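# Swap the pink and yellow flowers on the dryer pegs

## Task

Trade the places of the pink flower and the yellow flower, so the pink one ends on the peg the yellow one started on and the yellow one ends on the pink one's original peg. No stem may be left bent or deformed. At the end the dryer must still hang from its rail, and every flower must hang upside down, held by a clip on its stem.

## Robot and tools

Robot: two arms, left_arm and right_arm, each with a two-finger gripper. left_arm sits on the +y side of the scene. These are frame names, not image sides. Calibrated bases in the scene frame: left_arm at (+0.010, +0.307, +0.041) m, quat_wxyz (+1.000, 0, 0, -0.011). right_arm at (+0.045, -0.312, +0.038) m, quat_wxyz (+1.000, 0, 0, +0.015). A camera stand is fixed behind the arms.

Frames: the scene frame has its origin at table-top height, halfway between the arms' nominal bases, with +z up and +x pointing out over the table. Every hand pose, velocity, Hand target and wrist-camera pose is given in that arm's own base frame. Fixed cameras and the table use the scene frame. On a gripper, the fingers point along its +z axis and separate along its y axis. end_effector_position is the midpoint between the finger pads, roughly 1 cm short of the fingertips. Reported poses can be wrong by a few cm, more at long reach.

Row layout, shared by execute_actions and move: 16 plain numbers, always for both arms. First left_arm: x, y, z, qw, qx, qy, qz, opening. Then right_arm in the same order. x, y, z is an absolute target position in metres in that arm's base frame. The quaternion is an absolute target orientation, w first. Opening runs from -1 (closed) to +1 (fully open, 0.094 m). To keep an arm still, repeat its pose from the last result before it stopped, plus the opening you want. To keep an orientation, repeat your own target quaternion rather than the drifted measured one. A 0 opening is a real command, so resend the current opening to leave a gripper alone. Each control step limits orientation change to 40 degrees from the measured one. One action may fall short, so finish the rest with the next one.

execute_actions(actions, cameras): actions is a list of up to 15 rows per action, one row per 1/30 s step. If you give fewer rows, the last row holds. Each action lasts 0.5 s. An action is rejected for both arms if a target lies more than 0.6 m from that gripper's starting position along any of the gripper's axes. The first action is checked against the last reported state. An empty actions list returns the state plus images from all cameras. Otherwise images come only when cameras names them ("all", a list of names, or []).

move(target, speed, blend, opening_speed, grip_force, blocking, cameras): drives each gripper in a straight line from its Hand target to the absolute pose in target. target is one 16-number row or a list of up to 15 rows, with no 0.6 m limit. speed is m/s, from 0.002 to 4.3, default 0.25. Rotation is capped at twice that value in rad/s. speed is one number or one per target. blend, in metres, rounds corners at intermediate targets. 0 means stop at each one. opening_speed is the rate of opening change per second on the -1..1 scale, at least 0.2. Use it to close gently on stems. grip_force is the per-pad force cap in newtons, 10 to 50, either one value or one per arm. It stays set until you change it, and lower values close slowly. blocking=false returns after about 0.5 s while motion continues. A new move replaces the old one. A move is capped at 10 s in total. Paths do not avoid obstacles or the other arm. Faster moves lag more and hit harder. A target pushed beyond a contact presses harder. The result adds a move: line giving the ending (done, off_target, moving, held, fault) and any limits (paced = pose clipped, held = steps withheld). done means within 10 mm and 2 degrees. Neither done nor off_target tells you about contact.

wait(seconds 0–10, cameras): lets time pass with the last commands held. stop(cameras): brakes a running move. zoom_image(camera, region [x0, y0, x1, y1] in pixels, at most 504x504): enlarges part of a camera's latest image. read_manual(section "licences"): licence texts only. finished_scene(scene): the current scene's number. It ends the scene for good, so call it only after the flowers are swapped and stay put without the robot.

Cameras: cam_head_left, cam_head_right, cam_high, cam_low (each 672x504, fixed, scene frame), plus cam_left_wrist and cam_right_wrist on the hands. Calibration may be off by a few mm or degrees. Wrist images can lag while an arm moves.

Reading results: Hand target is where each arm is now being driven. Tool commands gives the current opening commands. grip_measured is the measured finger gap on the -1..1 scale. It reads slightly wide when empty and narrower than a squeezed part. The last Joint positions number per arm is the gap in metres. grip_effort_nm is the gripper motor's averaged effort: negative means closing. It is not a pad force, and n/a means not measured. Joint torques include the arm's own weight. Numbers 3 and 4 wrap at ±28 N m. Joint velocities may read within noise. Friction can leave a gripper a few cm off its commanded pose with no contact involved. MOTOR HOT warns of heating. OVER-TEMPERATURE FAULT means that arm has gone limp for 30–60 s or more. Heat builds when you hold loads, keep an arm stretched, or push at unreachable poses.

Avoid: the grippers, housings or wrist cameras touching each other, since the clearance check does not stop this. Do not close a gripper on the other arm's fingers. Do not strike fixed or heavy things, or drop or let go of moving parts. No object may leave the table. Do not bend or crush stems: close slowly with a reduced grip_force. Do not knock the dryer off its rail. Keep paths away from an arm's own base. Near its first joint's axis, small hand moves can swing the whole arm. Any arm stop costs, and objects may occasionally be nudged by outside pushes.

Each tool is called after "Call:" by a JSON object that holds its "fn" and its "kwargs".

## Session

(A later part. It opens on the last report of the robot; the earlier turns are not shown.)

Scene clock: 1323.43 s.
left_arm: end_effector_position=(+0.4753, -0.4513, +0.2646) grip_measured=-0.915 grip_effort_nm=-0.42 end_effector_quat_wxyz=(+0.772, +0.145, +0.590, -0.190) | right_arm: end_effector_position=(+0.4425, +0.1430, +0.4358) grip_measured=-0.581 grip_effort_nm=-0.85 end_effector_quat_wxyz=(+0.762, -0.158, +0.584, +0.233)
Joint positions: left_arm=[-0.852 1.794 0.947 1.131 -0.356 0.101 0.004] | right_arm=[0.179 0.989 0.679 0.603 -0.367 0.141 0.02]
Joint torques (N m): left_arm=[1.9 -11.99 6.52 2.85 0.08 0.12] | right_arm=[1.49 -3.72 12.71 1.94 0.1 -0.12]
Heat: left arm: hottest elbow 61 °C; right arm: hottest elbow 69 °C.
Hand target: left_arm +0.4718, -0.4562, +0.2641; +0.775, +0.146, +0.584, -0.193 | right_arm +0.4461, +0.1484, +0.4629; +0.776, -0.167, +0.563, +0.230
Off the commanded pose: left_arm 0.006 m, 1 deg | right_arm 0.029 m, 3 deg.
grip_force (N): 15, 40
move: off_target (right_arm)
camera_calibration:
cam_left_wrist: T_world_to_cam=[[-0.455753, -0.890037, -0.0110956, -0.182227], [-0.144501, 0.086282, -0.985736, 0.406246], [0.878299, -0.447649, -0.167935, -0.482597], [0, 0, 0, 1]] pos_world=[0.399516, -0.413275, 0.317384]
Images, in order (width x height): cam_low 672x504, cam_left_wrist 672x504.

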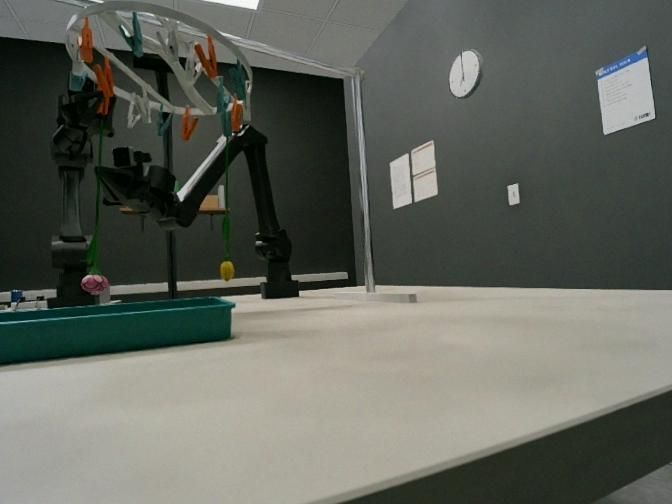

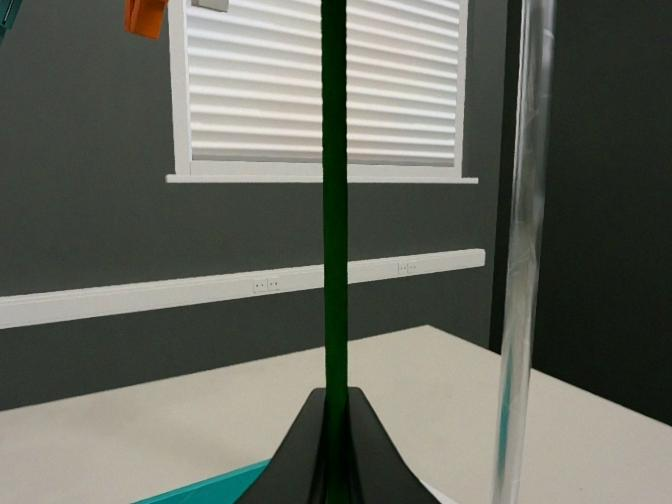

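Call:
{"fn": "move", "kwargs": {"target": [0.4720, -0.4565, 0.3030, 0.7749, 0.1456, 0.5839, -0.1932, -1.0, 0.4477, 0.1490, 0.4635, 0.7757, -0.1669, 0.5636, 0.2298, -0.95], "speed": 0.06, "cameras": ["cam_low", "cam_left_wrist"]}}

Call:
{"fn": "zoom_image", "kwargs": {"camera": "cam_low", "region": [88, 95, 122, 135]}}

Scene clock: 1331.93 s.
left_arm: end_effector_position=(+0.4736, -0.4494, +0.2797) grip_measured=-0.915 grip_effort_nm=-0.42 end_effector_quat_wxyz=(+0.766, +0.150, +0.597, -0.186) | right_arm: end_effector_position=(+0.4425, +0.1430, +0.4358) grip_measured=-0.581 grip_effort_nm=-0.85 end_effector_quat_wxyz=(+0.762, -0.158, +0.584, +0.233)
Joint positions: left_arm=[-0.852 1.744 0.947 1.06 -0.356 0.101 0.004] | right_arm=[0.179 0.989 0.679 0.603 -0.367 0.141 0.02]
Joint torques (N m): left_arm=[1.9 -13.98 8.46 1.57 0.06 0.13] | right_arm=[1.55 -3.78 12.7 2 0.1 -0.12]
Heat: left arm: hottest elbow 59 °C; right arm: hottest elbow 70 °C.
Hand target: left_arm +0.4715, -0.4560, +0.3030; +0.775, +0.145, +0.584, -0.193 | right_arm +0.4461, +0.1484, +0.4629; +0.776, -0.167, +0.563, +0.230
Off the commanded pose: left_arm 0.024 m, 2 deg | right_arm 0.029 m, 3 deg.
grip_force (N): 15, 40
move: off_target (left_arm, right_arm)
camera_calibration:
cam_left_wrist: T_world_to_cam=[[-0.456046, -0.889751, -0.0190956, -0.178603], [-0.158655, 0.102395, -0.98201, 0.433674], [0.8757, -0.444812, -0.18786, -0.469745], [0, 0, 0, 1]] pos_world=[0.398709, -0.412266, 0.334215]
Images, in order (width x height): cam_low 672x504, cam_left_wrist 672x504.

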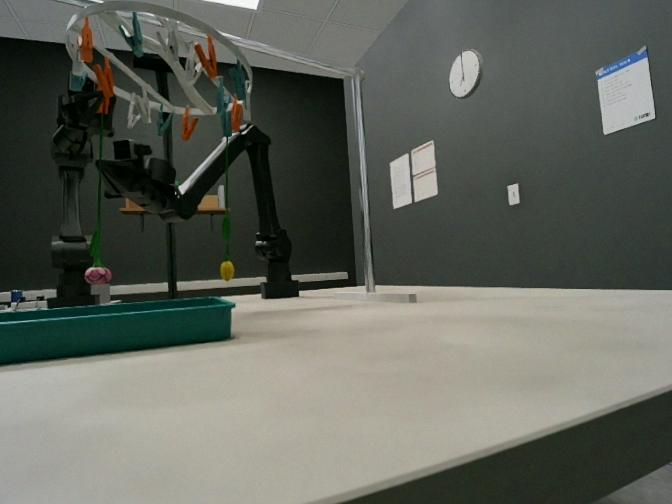

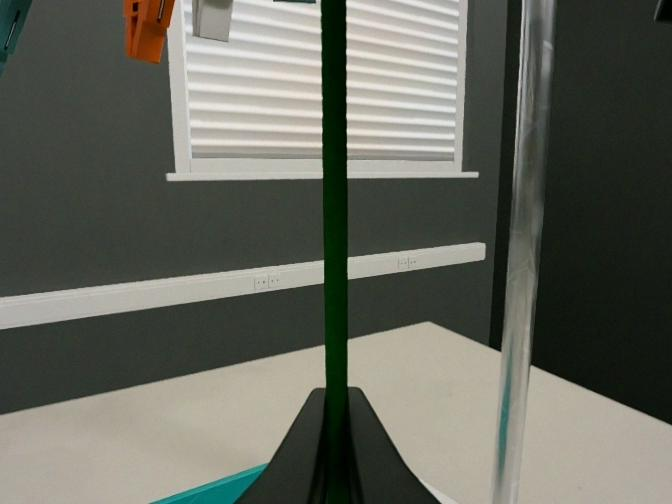

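Scaled by 12.600 from the camera's 672x504 image, which has a finer 960x720 frame.

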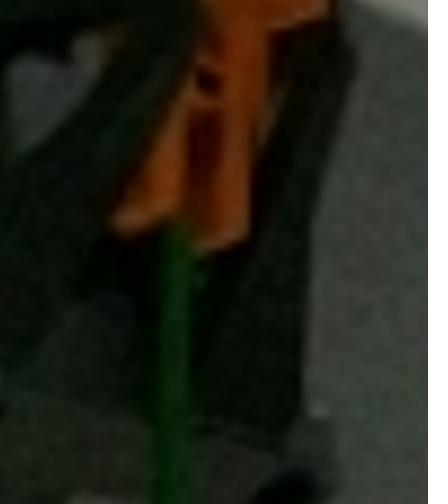

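Call:
{"fn": "zoom_image", "kwargs": {"camera": "cam_low", "region": [94, 102, 112, 122]}}

Call:
{"fn": "wait", "kwargs": {"seconds": 0, "cameras": ["cam_head_right", "cam_head_left", "cam_high"]}}

Call:
{"fn": "zoom_image", "kwargs": {"camera": "cam_head_right", "region": [320, 20, 380, 80]}}

Call:
{"fn": "zoom_image", "kwargs": {"camera": "cam_high", "region": [200, 190, 280, 280]}}

Scaled by 25.200 from the camera's 672x504 image, which has a finer 960x720 frame.

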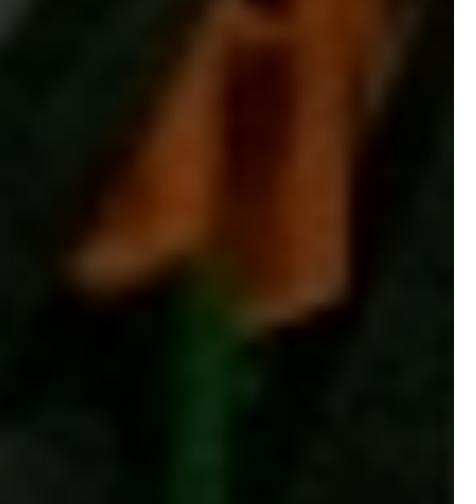

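Scene clock: 1338.60 s.
left_arm: end_effector_position=(+0.4736, -0.4494, +0.2797) grip_measured=-0.915 grip_effort_nm=-0.42 end_effector_quat_wxyz=(+0.766, +0.150, +0.597, -0.186) | right_arm: end_effector_position=(+0.4425, +0.1430, +0.4358) grip_measured=-0.581 grip_effort_nm=-0.85 end_effector_quat_wxyz=(+0.762, -0.158, +0.584, +0.233)
Joint positions: left_arm=[-0.852 1.744 0.947 1.06 -0.356 0.101 0.004] | right_arm=[0.179 0.989 0.679 0.603 -0.367 0.141 0.02]
Joint torques (N m): left_arm=[1.9 -13.98 8.46 1.57 0.07 0.12] | right_arm=[1.32 -4.13 12.68 1.96 0.1 -0.11]
Heat: left arm: hottest elbow 59 °C; right arm: hottest elbow 72 °C.
Hand target: left_arm +0.4715, -0.4560, +0.3030; +0.775, +0.145, +0.584, -0.193 | right_arm +0.4461, +0.1484, +0.4629; +0.776, -0.167, +0.563, +0.230
Tool commands: left_gripper/opening=-1.0 right_gripper/opening=-0.95
Off the commanded pose: left_arm 0.024 m, 2 deg | right_arm 0.029 m, 3 deg.
grip_force (N): 15, 40
Images, in order (width x height): cam_head_left 672x504, cam_head_right 672x504, cam_high 672x504.

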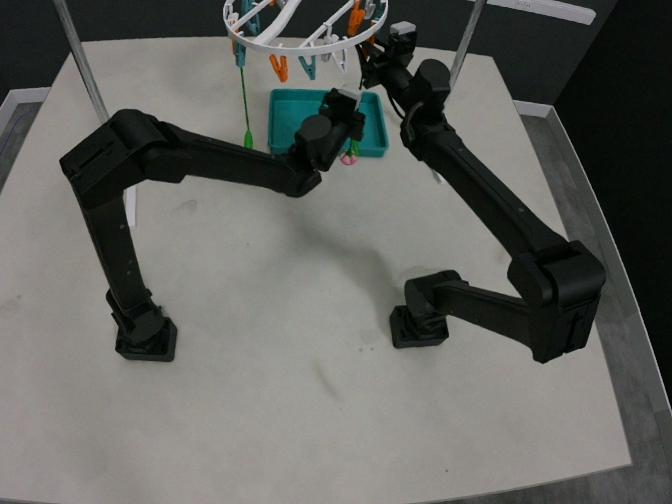

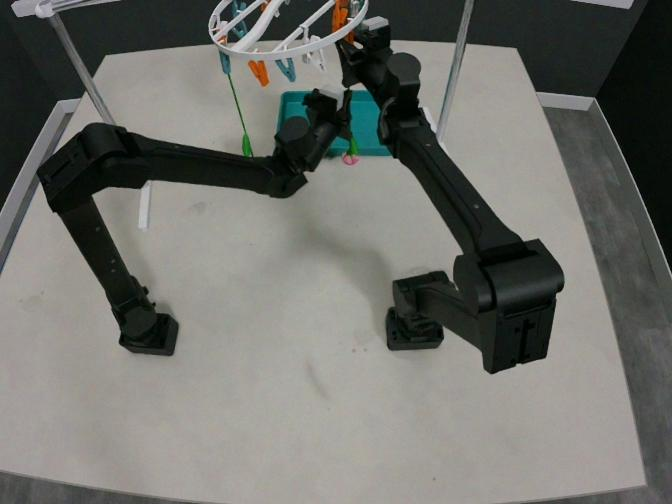

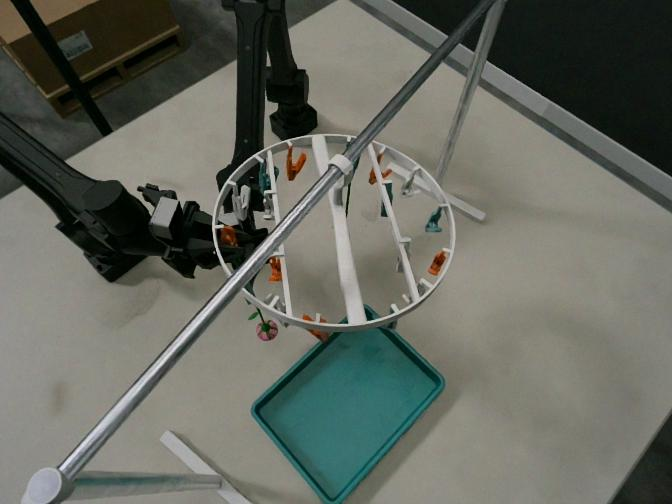

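Scaled by 8.400 from the camera's 672x504 image, which has a finer 960x720 frame.

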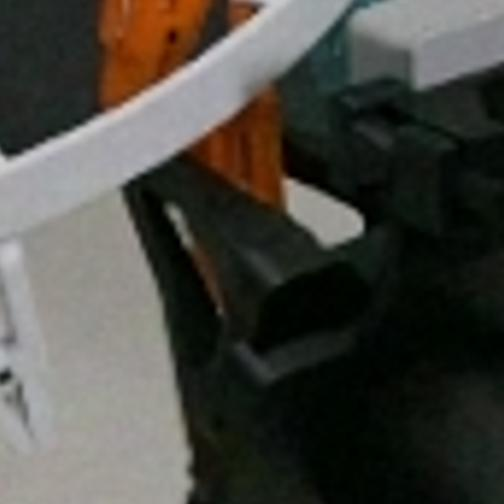

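Scaled by 5.600 from the camera's 672x504 image, which has a finer 960x720 frame.

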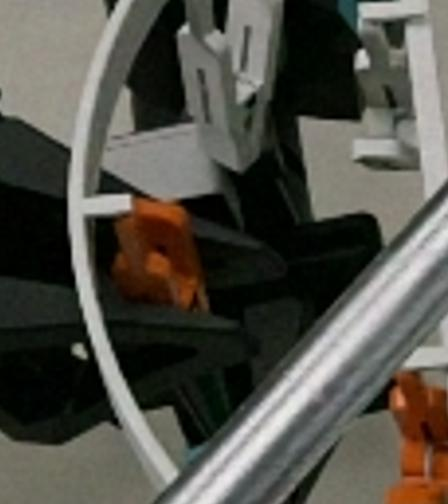

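Call:
{"fn": "move", "kwargs": {"target": [0.4720, -0.4565, 0.3120, 0.7749, 0.1456, 0.5839, -0.1932, -1.0, 0.4477, 0.1490, 0.4635, 0.7757, -0.1669, 0.5636, 0.2298, -0.95], "speed": 0.03, "cameras": ["cam_low", "cam_head_left", "cam_right_wrist"]}}

Call:
{"fn": "zoom_image", "kwargs": {"camera": "cam_low", "region": [94, 102, 112, 122]}}

Call:
{"fn": "zoom_image", "kwargs": {"camera": "cam_head_left", "region": [310, 20, 390, 100]}}

Scene clock: 1344.67 s.
left_arm: end_effector_position=(+0.4732, -0.4490, +0.2828) grip_measured=-0.915 grip_effort_nm=-0.42 end_effector_quat_wxyz=(+0.764, +0.152, +0.600, -0.184) | right_arm: end_effector_position=(+0.4425, +0.1430, +0.4358) grip_measured=-0.581 grip_effort_nm=-0.85 end_effector_quat_wxyz=(+0.762, -0.158, +0.584, +0.233)
Joint positions: left_arm=[-0.852 1.731 0.947 1.036 -0.356 0.101 0.004] | right_arm=[0.179 0.989 0.679 0.603 -0.367 0.141 0.02]
Joint torques (N m): left_arm=[1.9 -14.27 8.96 1.61 0.06 0.12] | right_arm=[1.26 -3.84 12.68 2.02 0.1 -0.12]
Heat: left arm: hottest elbow 59 °C; right arm: hottest elbow 73 °C.
Hand target: left_arm +0.4712, -0.4557, +0.3119; +0.775, +0.145, +0.584, -0.193 | right_arm +0.4461, +0.1484, +0.4629; +0.776, -0.167, +0.563, +0.230
Off the commanded pose: left_arm 0.030 m, 3 deg | right_arm 0.029 m, 3 deg.
grip_force (N): 15, 40
move: off_target (left_arm, right_arm)
camera_calibration:
cam_right_wrist: T_world_to_cam=[[0.541787, -0.840229, -0.0219682, -0.11114], [-0.141934, -0.0656967, -0.987694, 0.542894], [0.828445, 0.538237, -0.154851, -0.287205], [0, 0, 0, 1]] pos_world=[0.375203, 0.0968674, 0.489298]
Images, in order (width x height): cam_head_left 672x504, cam_low 672x504, cam_right_wrist 672x504.

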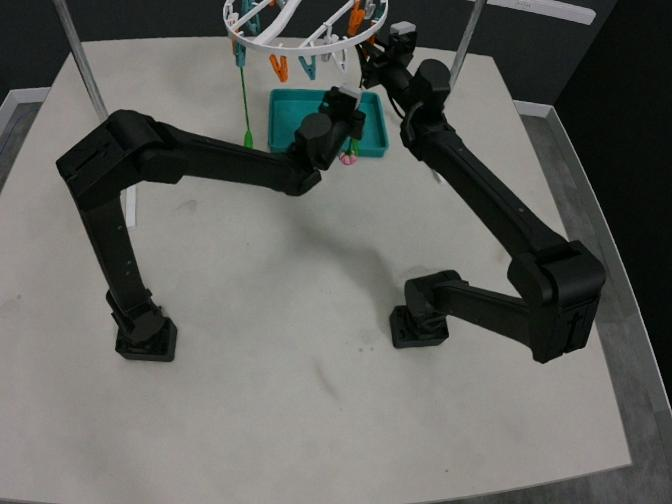

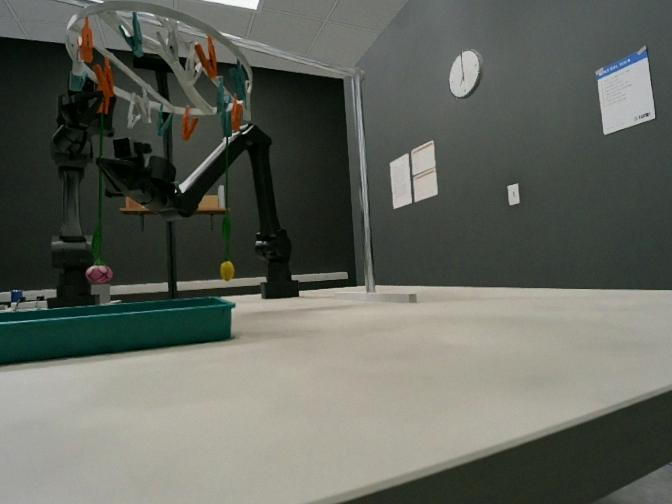

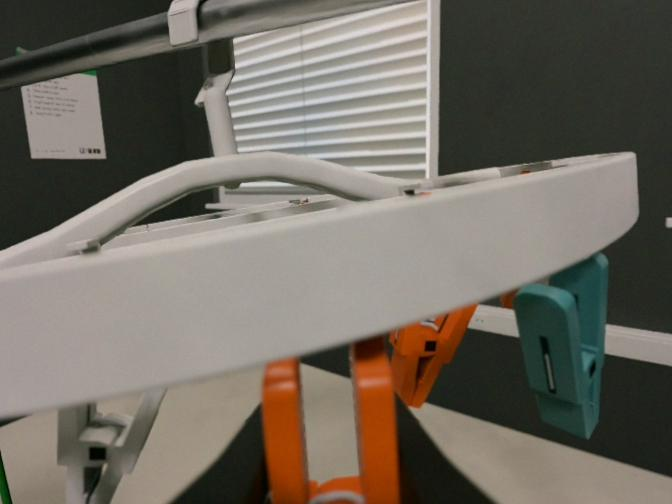

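Scaled by 25.200 from the camera's 672x504 image, which has a finer 960x720 frame.

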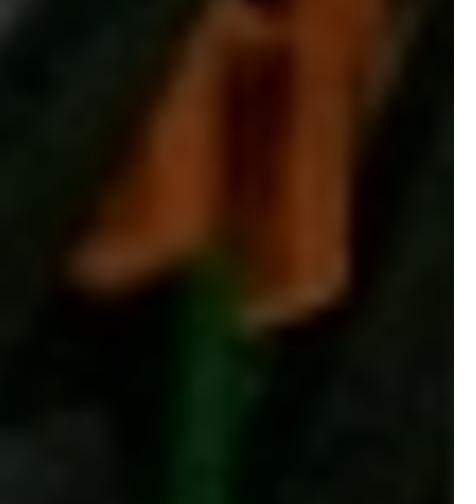

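Scaled by 6.300 from the camera's 672x504 image, which has a finer 960x720 frame.

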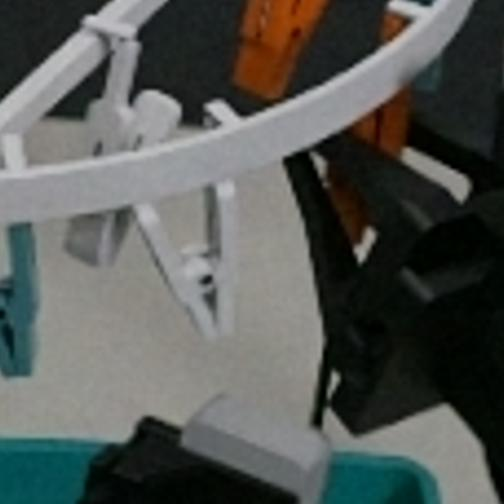

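Call:
{"fn": "move", "kwargs": {"target": [0.4720, -0.4565, 0.3195, 0.7749, 0.1456, 0.5839, -0.1932, -1.0, 0.4477, 0.1490, 0.4635, 0.7757, -0.1669, 0.5636, 0.2298, -0.95], "speed": 0.03, "cameras": ["cam_low", "cam_head_left"]}}

Call:
{"fn": "zoom_image", "kwargs": {"camera": "cam_low", "region": [94, 102, 112, 122]}}

Call:
{"fn": "zoom_image", "kwargs": {"camera": "cam_head_left", "region": [310, 20, 390, 100]}}

Scene clock: 1349.47 s.
left_arm: end_effector_position=(+0.4726, -0.4482, +0.2870) grip_measured=-0.915 grip_effort_nm=-0.42 end_effector_quat_wxyz=(+0.762, +0.153, +0.602, -0.183) | right_arm: end_effector_position=(+0.4425, +0.1430, +0.4358) grip_measured=-0.581 grip_effort_nm=-0.85 end_effector_quat_wxyz=(+0.762, -0.158, +0.584, +0.233)
Joint positions: left_arm=[-0.852 1.717 0.947 1.016 -0.356 0.101 0.004] | right_arm=[0.179 0.989 0.679 0.603 -0.367 0.141 0.02]
Joint torques (N m): left_arm=[1.9 -14.21 9.42 1.69 0.06 0.12] | right_arm=[1.55 -3.9 12.68 1.98 0.1 -0.11]
Heat: left arm: hottest elbow 59 °C; right arm: hottest elbow 73 °C.
Hand target: left_arm +0.4710, -0.4554, +0.3194; +0.775, +0.145, +0.584, -0.193 | right_arm +0.4461, +0.1484, +0.4630; +0.776, -0.167, +0.563, +0.230
Off the commanded pose: left_arm 0.034 m, 3 deg | right_arm 0.029 m, 3 deg.
grip_force (N): 15, 40
move: off_target (left_arm, right_arm)
Images, in order (width x height): cam_head_left 672x504, cam_low 672x504.

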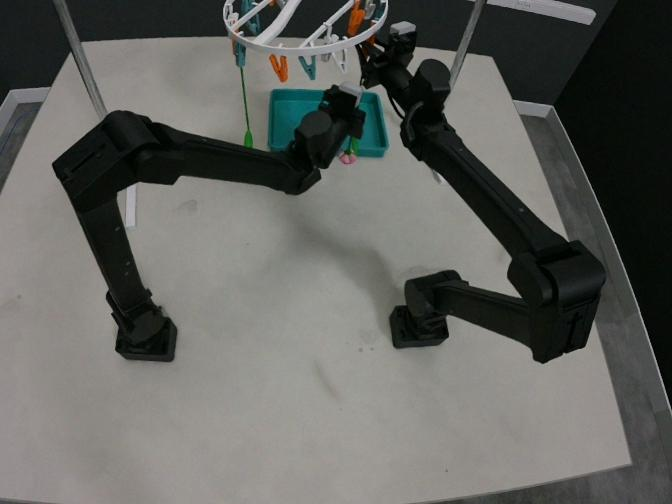

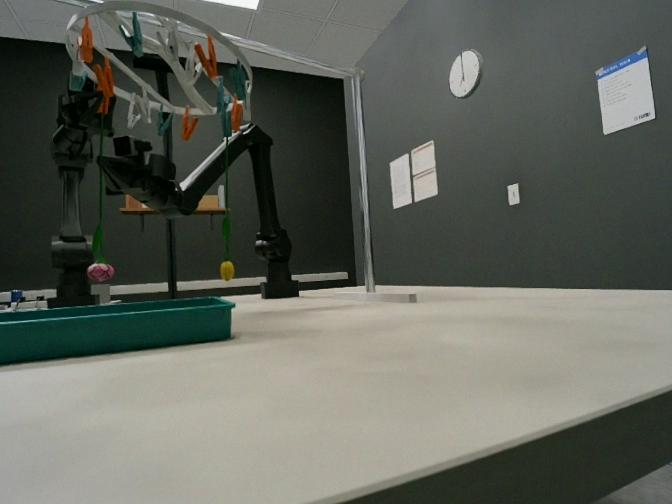

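Scaled by 25.200 from the camera's 672x504 image, which has a finer 960x720 frame.

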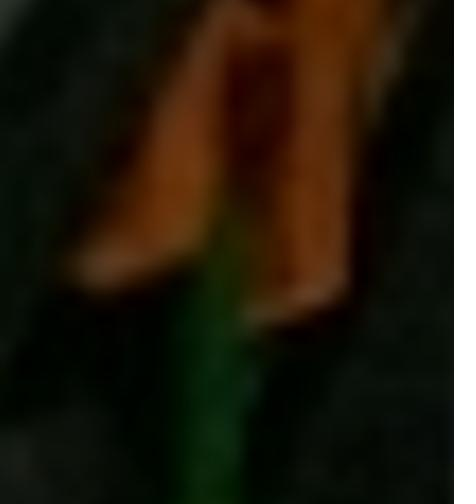

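Scaled by 6.300 from the camera's 672x504 image, which has a finer 960x720 frame.

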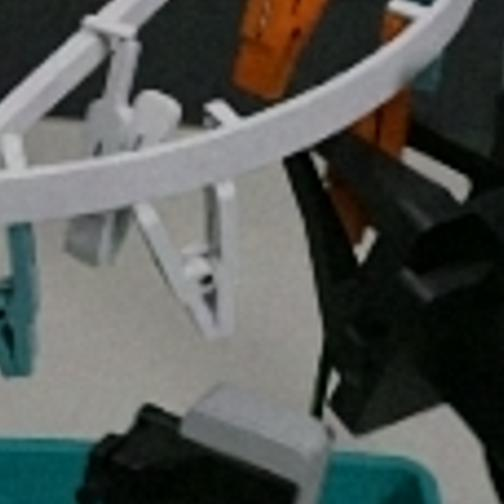

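Call:
{"fn": "move", "kwargs": {"target": [0.4720, -0.4565, 0.3260, 0.7749, 0.1456, 0.5839, -0.1932, -1.0, 0.4477, 0.1490, 0.4635, 0.7757, -0.1669, 0.5636, 0.2298, -0.95], "speed": 0.03, "cameras": ["cam_low"]}}

Call:
{"fn": "zoom_image", "kwargs": {"camera": "cam_low", "region": [94, 102, 112, 122]}}

Scene clock: 1353.40 s.
left_arm: end_effector_position=(+0.4720, -0.4475, +0.2906) grip_measured=-0.915 grip_effort_nm=-0.42 end_effector_quat_wxyz=(+0.761, +0.154, +0.604, -0.182) | right_arm: end_effector_position=(+0.4425, +0.1430, +0.4358) grip_measured=-0.581 grip_effort_nm=-0.85 end_effector_quat_wxyz=(+0.762, -0.158, +0.584, +0.233)
Joint positions: left_arm=[-0.852 1.705 0.947 0.999 -0.356 0.101 0.004] | right_arm=[0.179 0.989 0.679 0.603 -0.367 0.141 0.02]
Joint torques (N m): left_arm=[1.85 -14.15 9.81 1.62 0.06 0.12] | right_arm=[1.38 -3.84 12.71 1.99 0.1 -0.11]
Heat: left arm: hottest elbow 59 °C; right arm: hottest elbow 73 °C.
Hand target: left_arm +0.4708, -0.4552, +0.3258; +0.775, +0.145, +0.584, -0.193 | right_arm +0.4461, +0.1484, +0.4630; +0.776, -0.167, +0.563, +0.230
Off the commanded pose: left_arm 0.037 m, 3 deg | right_arm 0.029 m, 3 deg.
grip_force (N): 15, 40
move: off_target (left_arm, right_arm)
Images, in order (width x height): cam_low 672x504.

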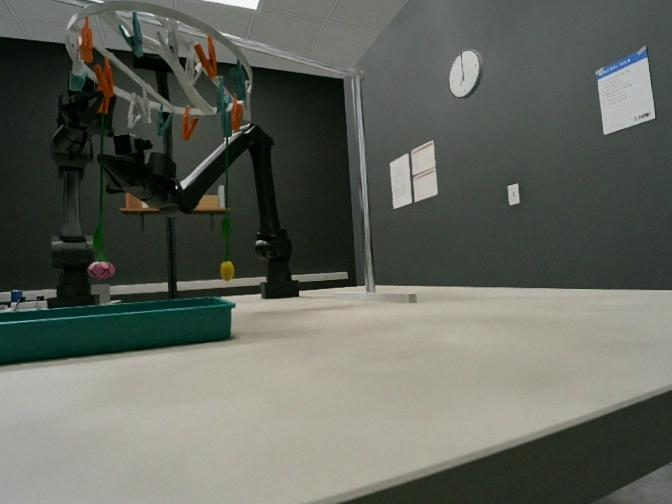

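Scaled by 25.200 from the camera's 672x504 image, which has a finer 960x720 frame.

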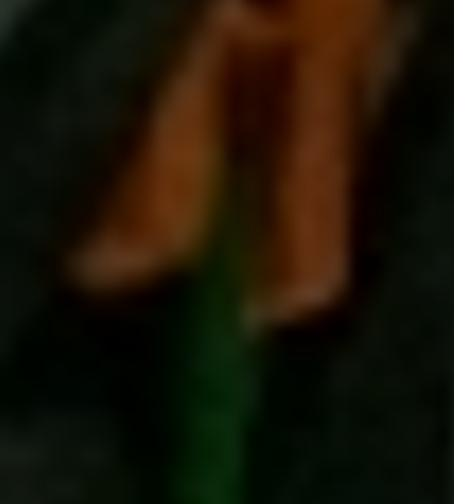

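Call:
{"fn": "move", "kwargs": {"target": [0.4720, -0.4565, 0.3260, 0.7749, 0.1456, 0.5839, -0.1932, -1.0, 0.4477, 0.1490, 0.4635, 0.7757, -0.1669, 0.5636, 0.2298, 0.05], "opening_speed": 0.4, "cameras": ["cam_right_wrist", "cam_low"]}}

Call:
{"fn": "zoom_image", "kwargs": {"camera": "cam_low", "region": [88, 80, 122, 130]}}

Scene clock: 1358.70 s.
left_arm: end_effector_position=(+0.4718, -0.4473, +0.2918) grip_measured=-0.915 grip_effort_nm=-0.42 end_effector_quat_wxyz=(+0.761, +0.154, +0.603, -0.183) | right_arm: end_effector_position=(+0.4426, +0.1430, +0.4356) grip_measured=+0.048 grip_effort_nm=0.07 end_effector_quat_wxyz=(+0.762, -0.158, +0.584, +0.233)
Joint positions: left_arm=[-0.852 1.703 0.947 0.999 -0.356 0.101 0.004] | right_arm=[0.179 0.99 0.679 0.603 -0.367 0.141 0.049]
Joint torques (N m): left_arm=[1.9 -14.04 9.85 1.58 0.05 0.12] | right_arm=[1.14 -3.9 12.68 1.94 0.08 -0.12]
Heat: left arm: hottest elbow 59 °C; right arm: hottest elbow 74 °C.
Hand target: left_arm +0.4708, -0.4552, +0.3259; +0.775, +0.145, +0.584, -0.193 | right_arm +0.4460, +0.1483, +0.4630; +0.776, -0.167, +0.563, +0.230
Off the commanded pose: left_arm 0.035 m, 3 deg | right_arm 0.029 m, 3 deg.
grip_force (N): 15, 40
move: off_target (left_arm, right_arm)
camera_calibration:
cam_right_wrist: T_world_to_cam=[[0.541743, -0.840263, -0.0217288, -0.111264], [-0.142146, -0.066106, -0.987636, 0.542921], [0.828438, 0.538133, -0.155253, -0.287231], [0, 0, 0, 1]] pos_world=[0.375403, 0.0969674, 0.489198]
Images, in order (width x height): cam_low 672x504, cam_right_wrist 672x504.

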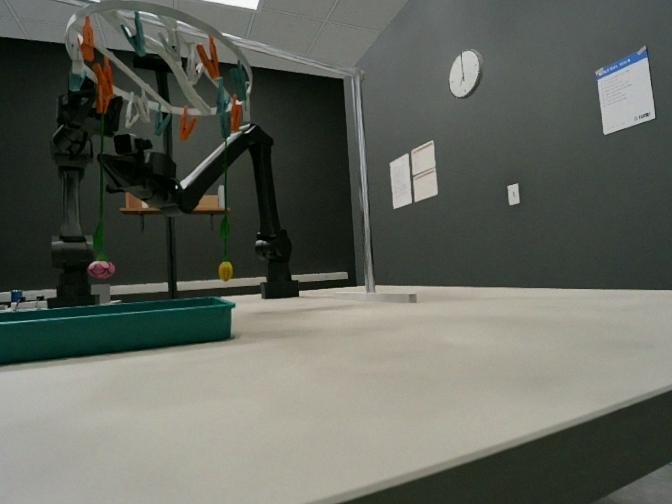

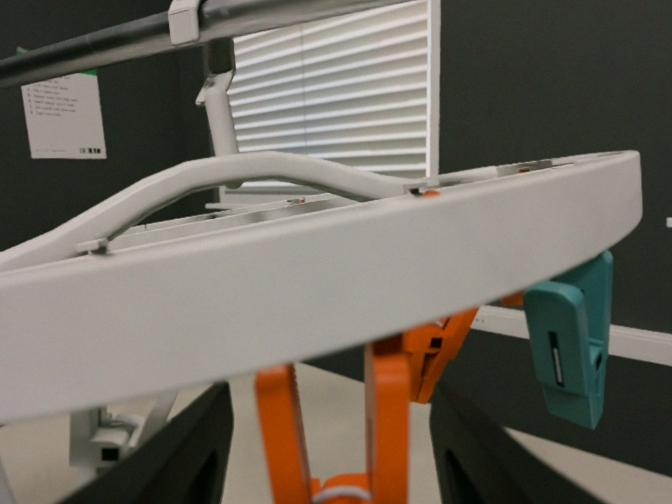

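Scaled by 10.080 from the camera's 672x504 image, which has a finer 960x720 frame.

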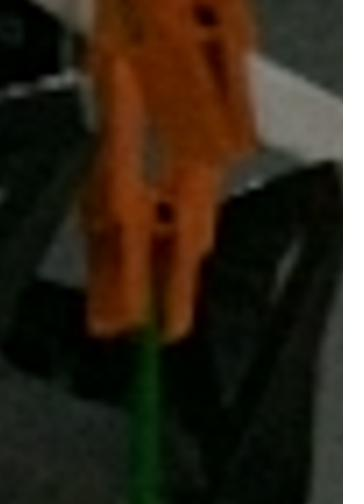

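Call:
{"fn": "move", "kwargs": {"target": [0.4720, -0.4565, 0.3260, 0.7749, 0.1456, 0.5839, -0.1932, -1.0, 0.380, 0.104, 0.411, 0.7757, -0.1669, 0.5636, 0.2298, 0.05], "speed": 0.08, "cameras": ["cam_right_wrist", "cam_left_wrist", "cam_low"]}}

Call:
{"fn": "zoom_image", "kwargs": {"camera": "cam_right_wrist", "region": [230, 200, 480, 440]}}

Scene clock: 1364.43 s.
left_arm: end_effector_position=(+0.4717, -0.4472, +0.2920) grip_measured=-0.915 grip_effort_nm=-0.42 end_effector_quat_wxyz=(+0.761, +0.154, +0.603, -0.183) | right_arm: end_effector_position=(+0.3829, +0.1079, +0.4112) grip_measured=+0.049 grip_effort_nm=0.08 end_effector_quat_wxyz=(+0.773, -0.172, +0.567, +0.228)
Joint positions: left_arm=[-0.852 1.702 0.947 0.999 -0.356 0.101 0.004] | right_arm=[0.07 0.816 0.5 0.66 -0.486 0.157 0.049]
Joint torques (N m): left_arm=[1.85 -13.98 9.85 1.58 0.06 0.13] | right_arm=[-0.09 -2.49 7.94 2.43 0 0.18]
Heat: left arm: hottest elbow 60 °C; right arm: hottest elbow 74 °C.
Hand target: left_arm +0.4707, -0.4552, +0.3261; +0.775, +0.145, +0.584, -0.193 | right_arm +0.3801, +0.1041, +0.4111; +0.776, -0.167, +0.564, +0.230
Off the commanded pose: left_arm 0.035 m, 3 deg | right_arm 0.005 m, 1 deg.
grip_force (N): 15, 40
move: off_target (left_arm)
camera_calibration:
cam_left_wrist: T_world_to_cam=[[-0.456301, -0.889441, -0.0261611, -0.174952], [-0.170932, 0.116468, -0.978375, 0.456216], [0.873254, -0.441961, -0.205178, -0.457315], [0, 0, 0, 1]] pos_world=[0.397503, -0.410859, 0.347942]
cam_right_wrist: T_world_to_cam=[[0.549405, -0.835342, 0.0188974, -0.129084], [-0.0940531, -0.0842999, -0.991992, 0.493301], [0.830246, 0.543228, -0.124881, -0.236414], [0, 0, 0, 1]] pos_world=[0.313598, 0.0621823, 0.462266]
Images, in order (width x height): cam_low 672x504, cam_left_wrist 672x504, cam_right_wrist 672x504.

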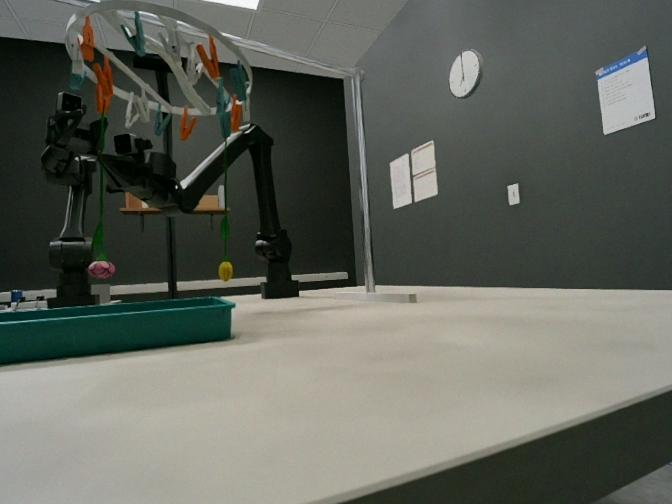

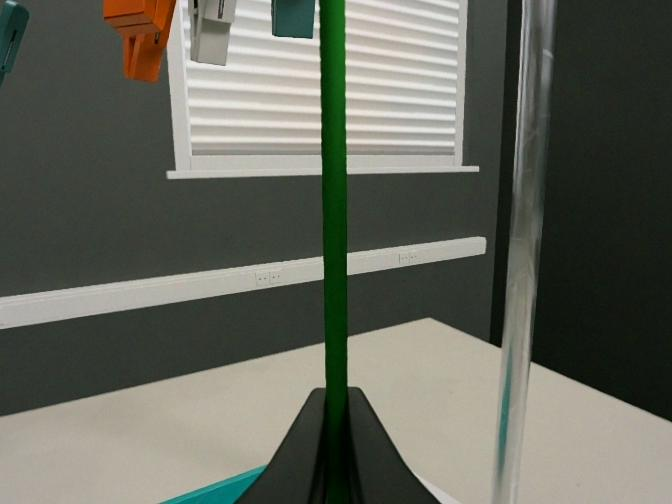

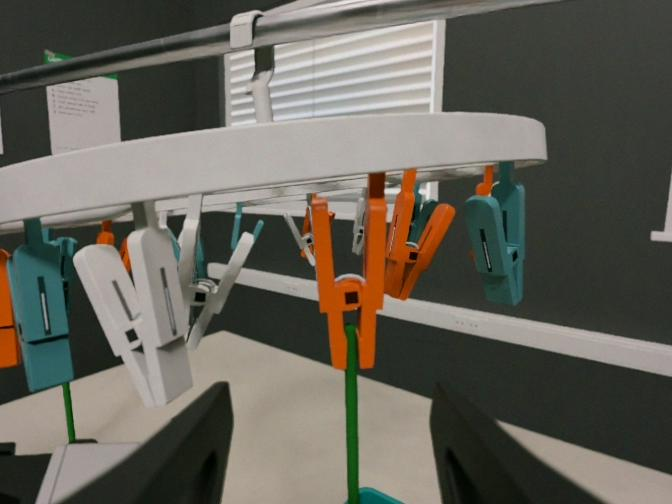

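Scaled by 2.016 from the camera's 672x504 image, which has a finer 960x720 frame.

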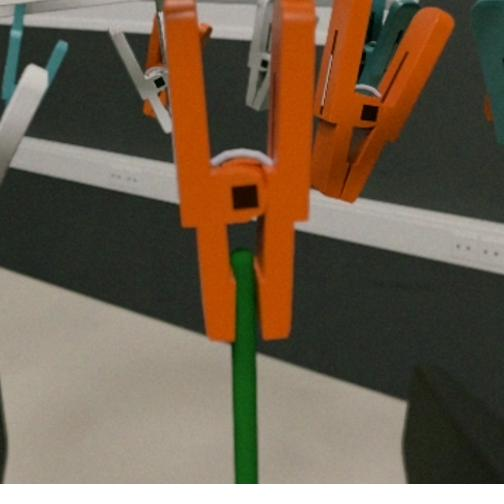

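Call:
{"fn": "move", "kwargs": {"target": [[0.4717, -0.4562, 0.3260, 0.7749, 0.1456, 0.5839, -0.1932, -0.45, 0.380, 0.104, 0.411, 0.7757, -0.1669, 0.5636, 0.2298, 0.05], [0.388, -0.403, 0.266, 0.7749, 0.1456, 0.5839, -0.1932, -0.45, 0.380, 0.104, 0.411, 0.7757, -0.1669, 0.5636, 0.2298, 0.05]], "speed": 0.08, "opening_speed": 0.5, "cameras": ["cam_right_wrist", "cam_left_wrist", "cam_low", "cam_head_left"]}}

Scene clock: 1374.07 s.
left_arm: end_effector_position=(+0.3952, -0.4023, +0.2508) grip_measured=-0.452 grip_effort_nm=0.06 end_effector_quat_wxyz=(+0.765, +0.150, +0.598, -0.186) | right_arm: end_effector_position=(+0.3829, +0.1079, +0.4112) grip_measured=+0.049 grip_effort_nm=0.08 end_effector_quat_wxyz=(+0.773, -0.172, +0.567, +0.228)
Joint positions: left_arm=[-0.92 1.643 0.679 1.231 -0.422 0.12 0.026] | right_arm=[0.07 0.816 0.5 0.66 -0.486 0.158 0.049]
Joint torques (N m): left_arm=[1.79 -11.93 5.46 2.84 -0.01 0.18] | right_arm=[-0.21 -2.32 7.98 2.41 0.01 0.19]
Heat: left arm: hottest elbow 60 °C; right arm: hottest elbow 71 °C.
Hand target: left_arm +0.3881, -0.4029, +0.2659; +0.775, +0.146, +0.584, -0.193 | right_arm +0.3801, +0.1041, +0.4111; +0.776, -0.167, +0.564, +0.230
Off the commanded pose: left_arm 0.017 m, 2 deg | right_arm 0.005 m, 1 deg.
grip_force (N): 15, 40
move: off_target (left_arm)
camera_calibration:
cam_left_wrist: T_world_to_cam=[[-0.456727, -0.88938, -0.0200734, -0.172434], [-0.160264, 0.104454, -0.981532, 0.389265], [0.875052, -0.445075, -0.190242, -0.384753], [0, 0, 0, 1]] pos_world=[0.320308, -0.365264, 0.305419]
cam_right_wrist: T_world_to_cam=[[0.54959, -0.835237, 0.0181437, -0.128884], [-0.0944283, -0.0836835, -0.992008, 0.493379], [0.830081, 0.543485, -0.124862, -0.236334], [0, 0, 0, 1]] pos_world=[0.313598, 0.0620824, 0.462265]
Images, in order (width x height): cam_head_left 672x504, cam_low 672x504, cam_left_wrist 672x504, cam_right_wrist 672x504.

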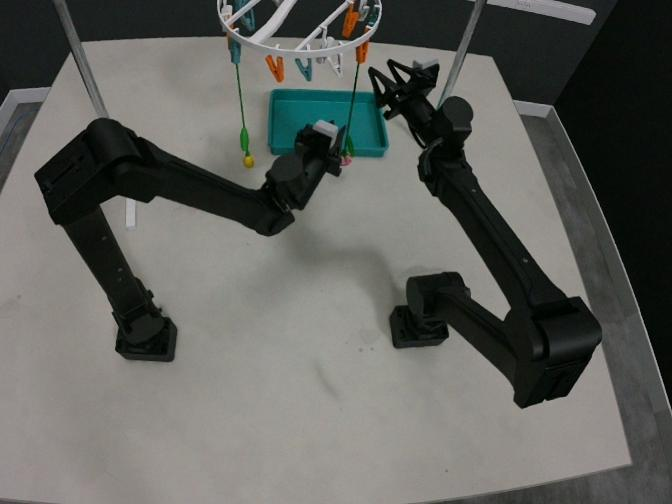

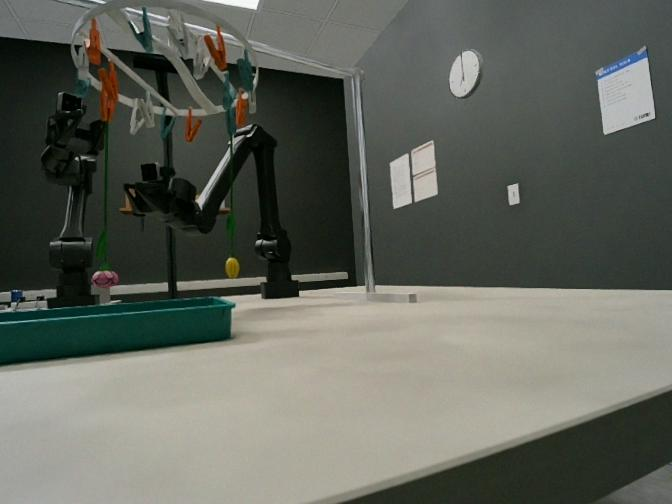

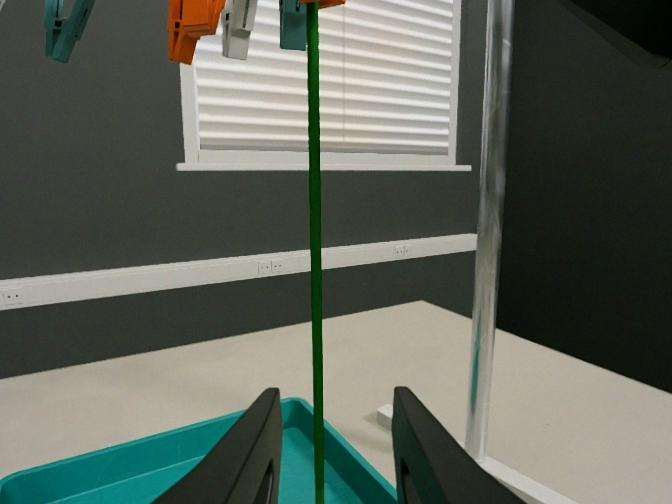

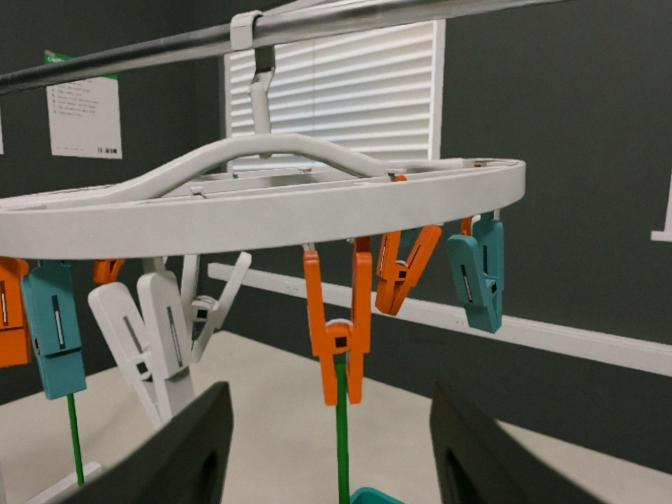

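Call:
{"fn": "move", "kwargs": {"target": [0.270, -0.280, 0.270, 0.7749, 0.1456, 0.5839, -0.1932, -0.45, 0.280, 0.050, 0.360, 0.7757, -0.1669, 0.5636, 0.2298, 0.05], "speed": 0.15, "cameras": ["all"]}}

Call:
{"fn": "zoom_image", "kwargs": {"camera": "cam_head_left", "region": [200, 0, 400, 190]}}

Call:
{"fn": "zoom_image", "kwargs": {"camera": "cam_low", "region": [50, 0, 290, 300]}}

Scene clock: 1381.70 s.
left_arm: end_effector_position=(+0.2742, -0.2786, +0.2681) grip_measured=-0.452 grip_effort_nm=0.06 end_effector_quat_wxyz=(+0.775, +0.141, +0.585, -0.193) | right_arm: end_effector_position=(+0.2811, +0.0522, +0.3644) grip_measured=+0.049 grip_effort_nm=0.07 end_effector_quat_wxyz=(+0.778, -0.174, +0.560, +0.226)
Joint positions: left_arm=[-1.011 1.19 0.242 1.268 -0.508 0.152 0.026] | right_arm=[-0.263 0.437 0.239 0.66 -0.792 0.321 0.049]
Joint torques (N m): left_arm=[1.67 -4.84 5.48 1.44 0.02 0.17] | right_arm=[-0.15 3.08 8.06 1.46 0.11 0.2]
Heat: left arm: hottest elbow 59 °C; right arm: hottest elbow 69 °C.
Hand target: left_arm +0.2701, -0.2800, +0.2699; +0.775, +0.146, +0.584, -0.193 | right_arm +0.2801, +0.0501, +0.3601; +0.776, -0.167, +0.564, +0.230
Off the commanded pose: left_arm 0.005 m, 1 deg | right_arm 0.005 m, 1 deg.
grip_force (N): 15, 40
move: done
camera_calibration:
cam_left_wrist: T_world_to_cam=[[-0.455651, -0.890149, -0.00416684, -0.121969], [-0.136359, 0.0744241, -0.98786, 0.36074], [0.879652, -0.449551, -0.155291, -0.232371], [0, 0, 0, 1]] pos_world=[0.198021, -0.239881, 0.319767]
cam_right_wrist: T_world_to_cam=[[0.548853, -0.835439, 0.0283207, -0.122067], [-0.0766825, -0.0840568, -0.993506, 0.428313], [0.832394, 0.543117, -0.110198, -0.133413], [0, 0, 0, 1]] pos_world=[0.210893, 0.00648204, 0.414287]

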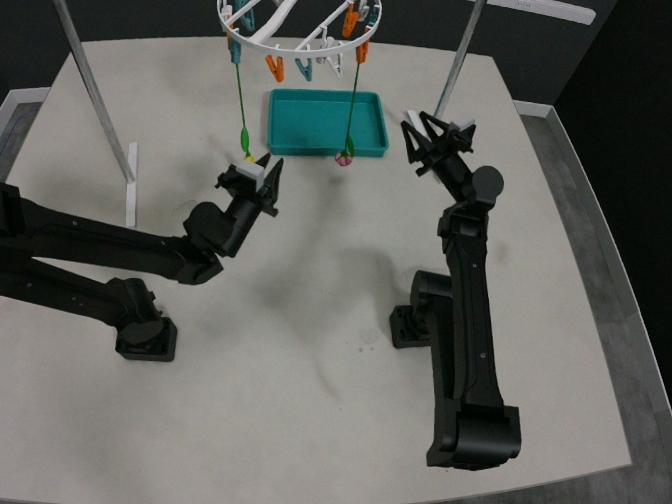

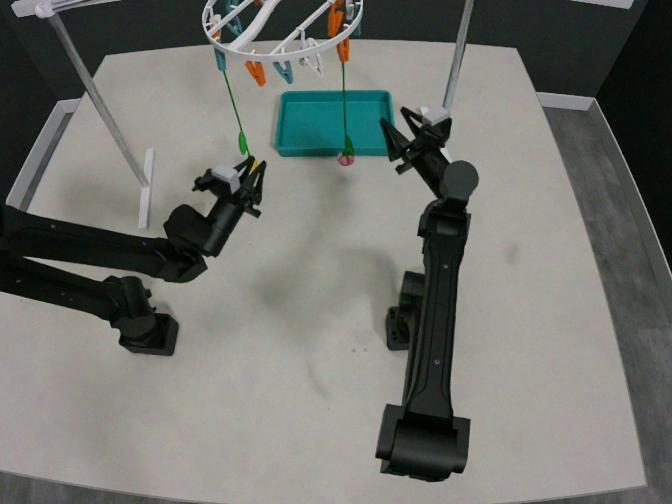

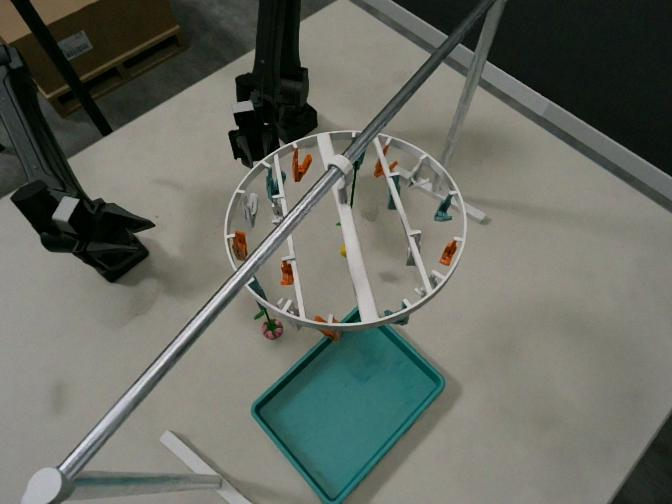

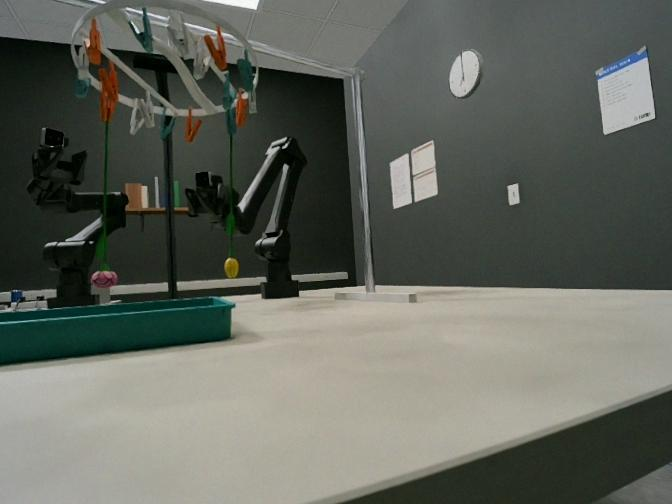

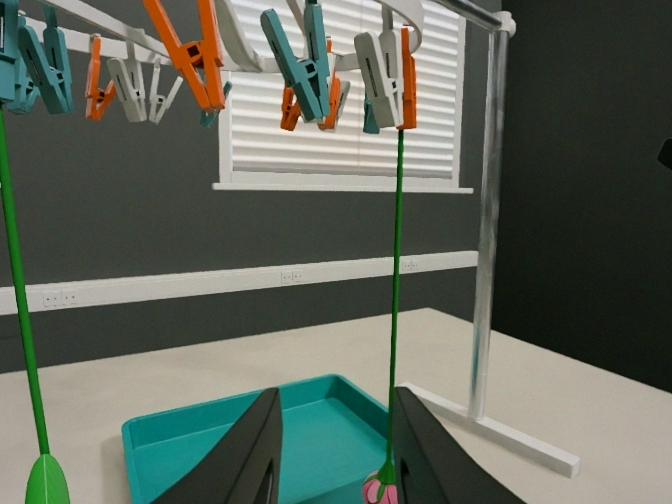

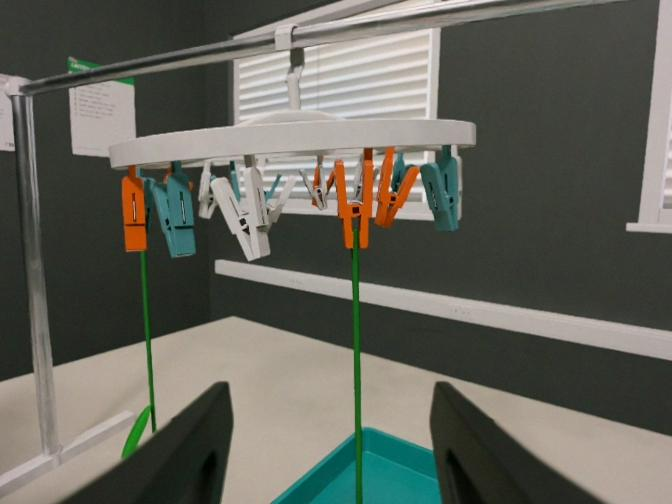

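Scaled by 2.520 from the camera's 672x504 image, which has a finer 960x720 frame.

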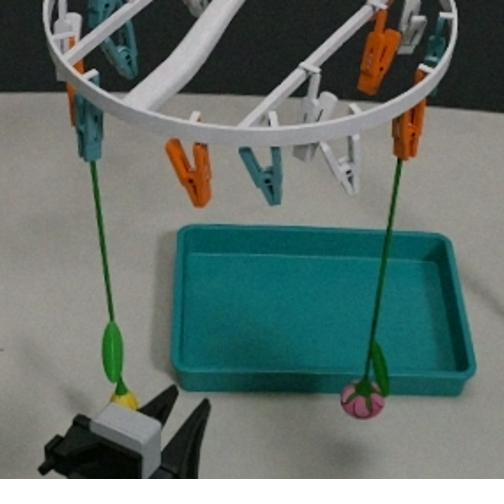

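Scaled by 1.680 from the camera's 672x504 image, which has a finer 960x720 frame.

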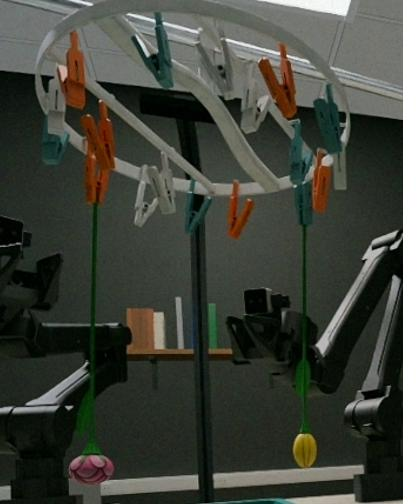

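Call:
{"fn": "finished_scene", "kwargs": {"scene": 2}}

The scene is finished: the task was done.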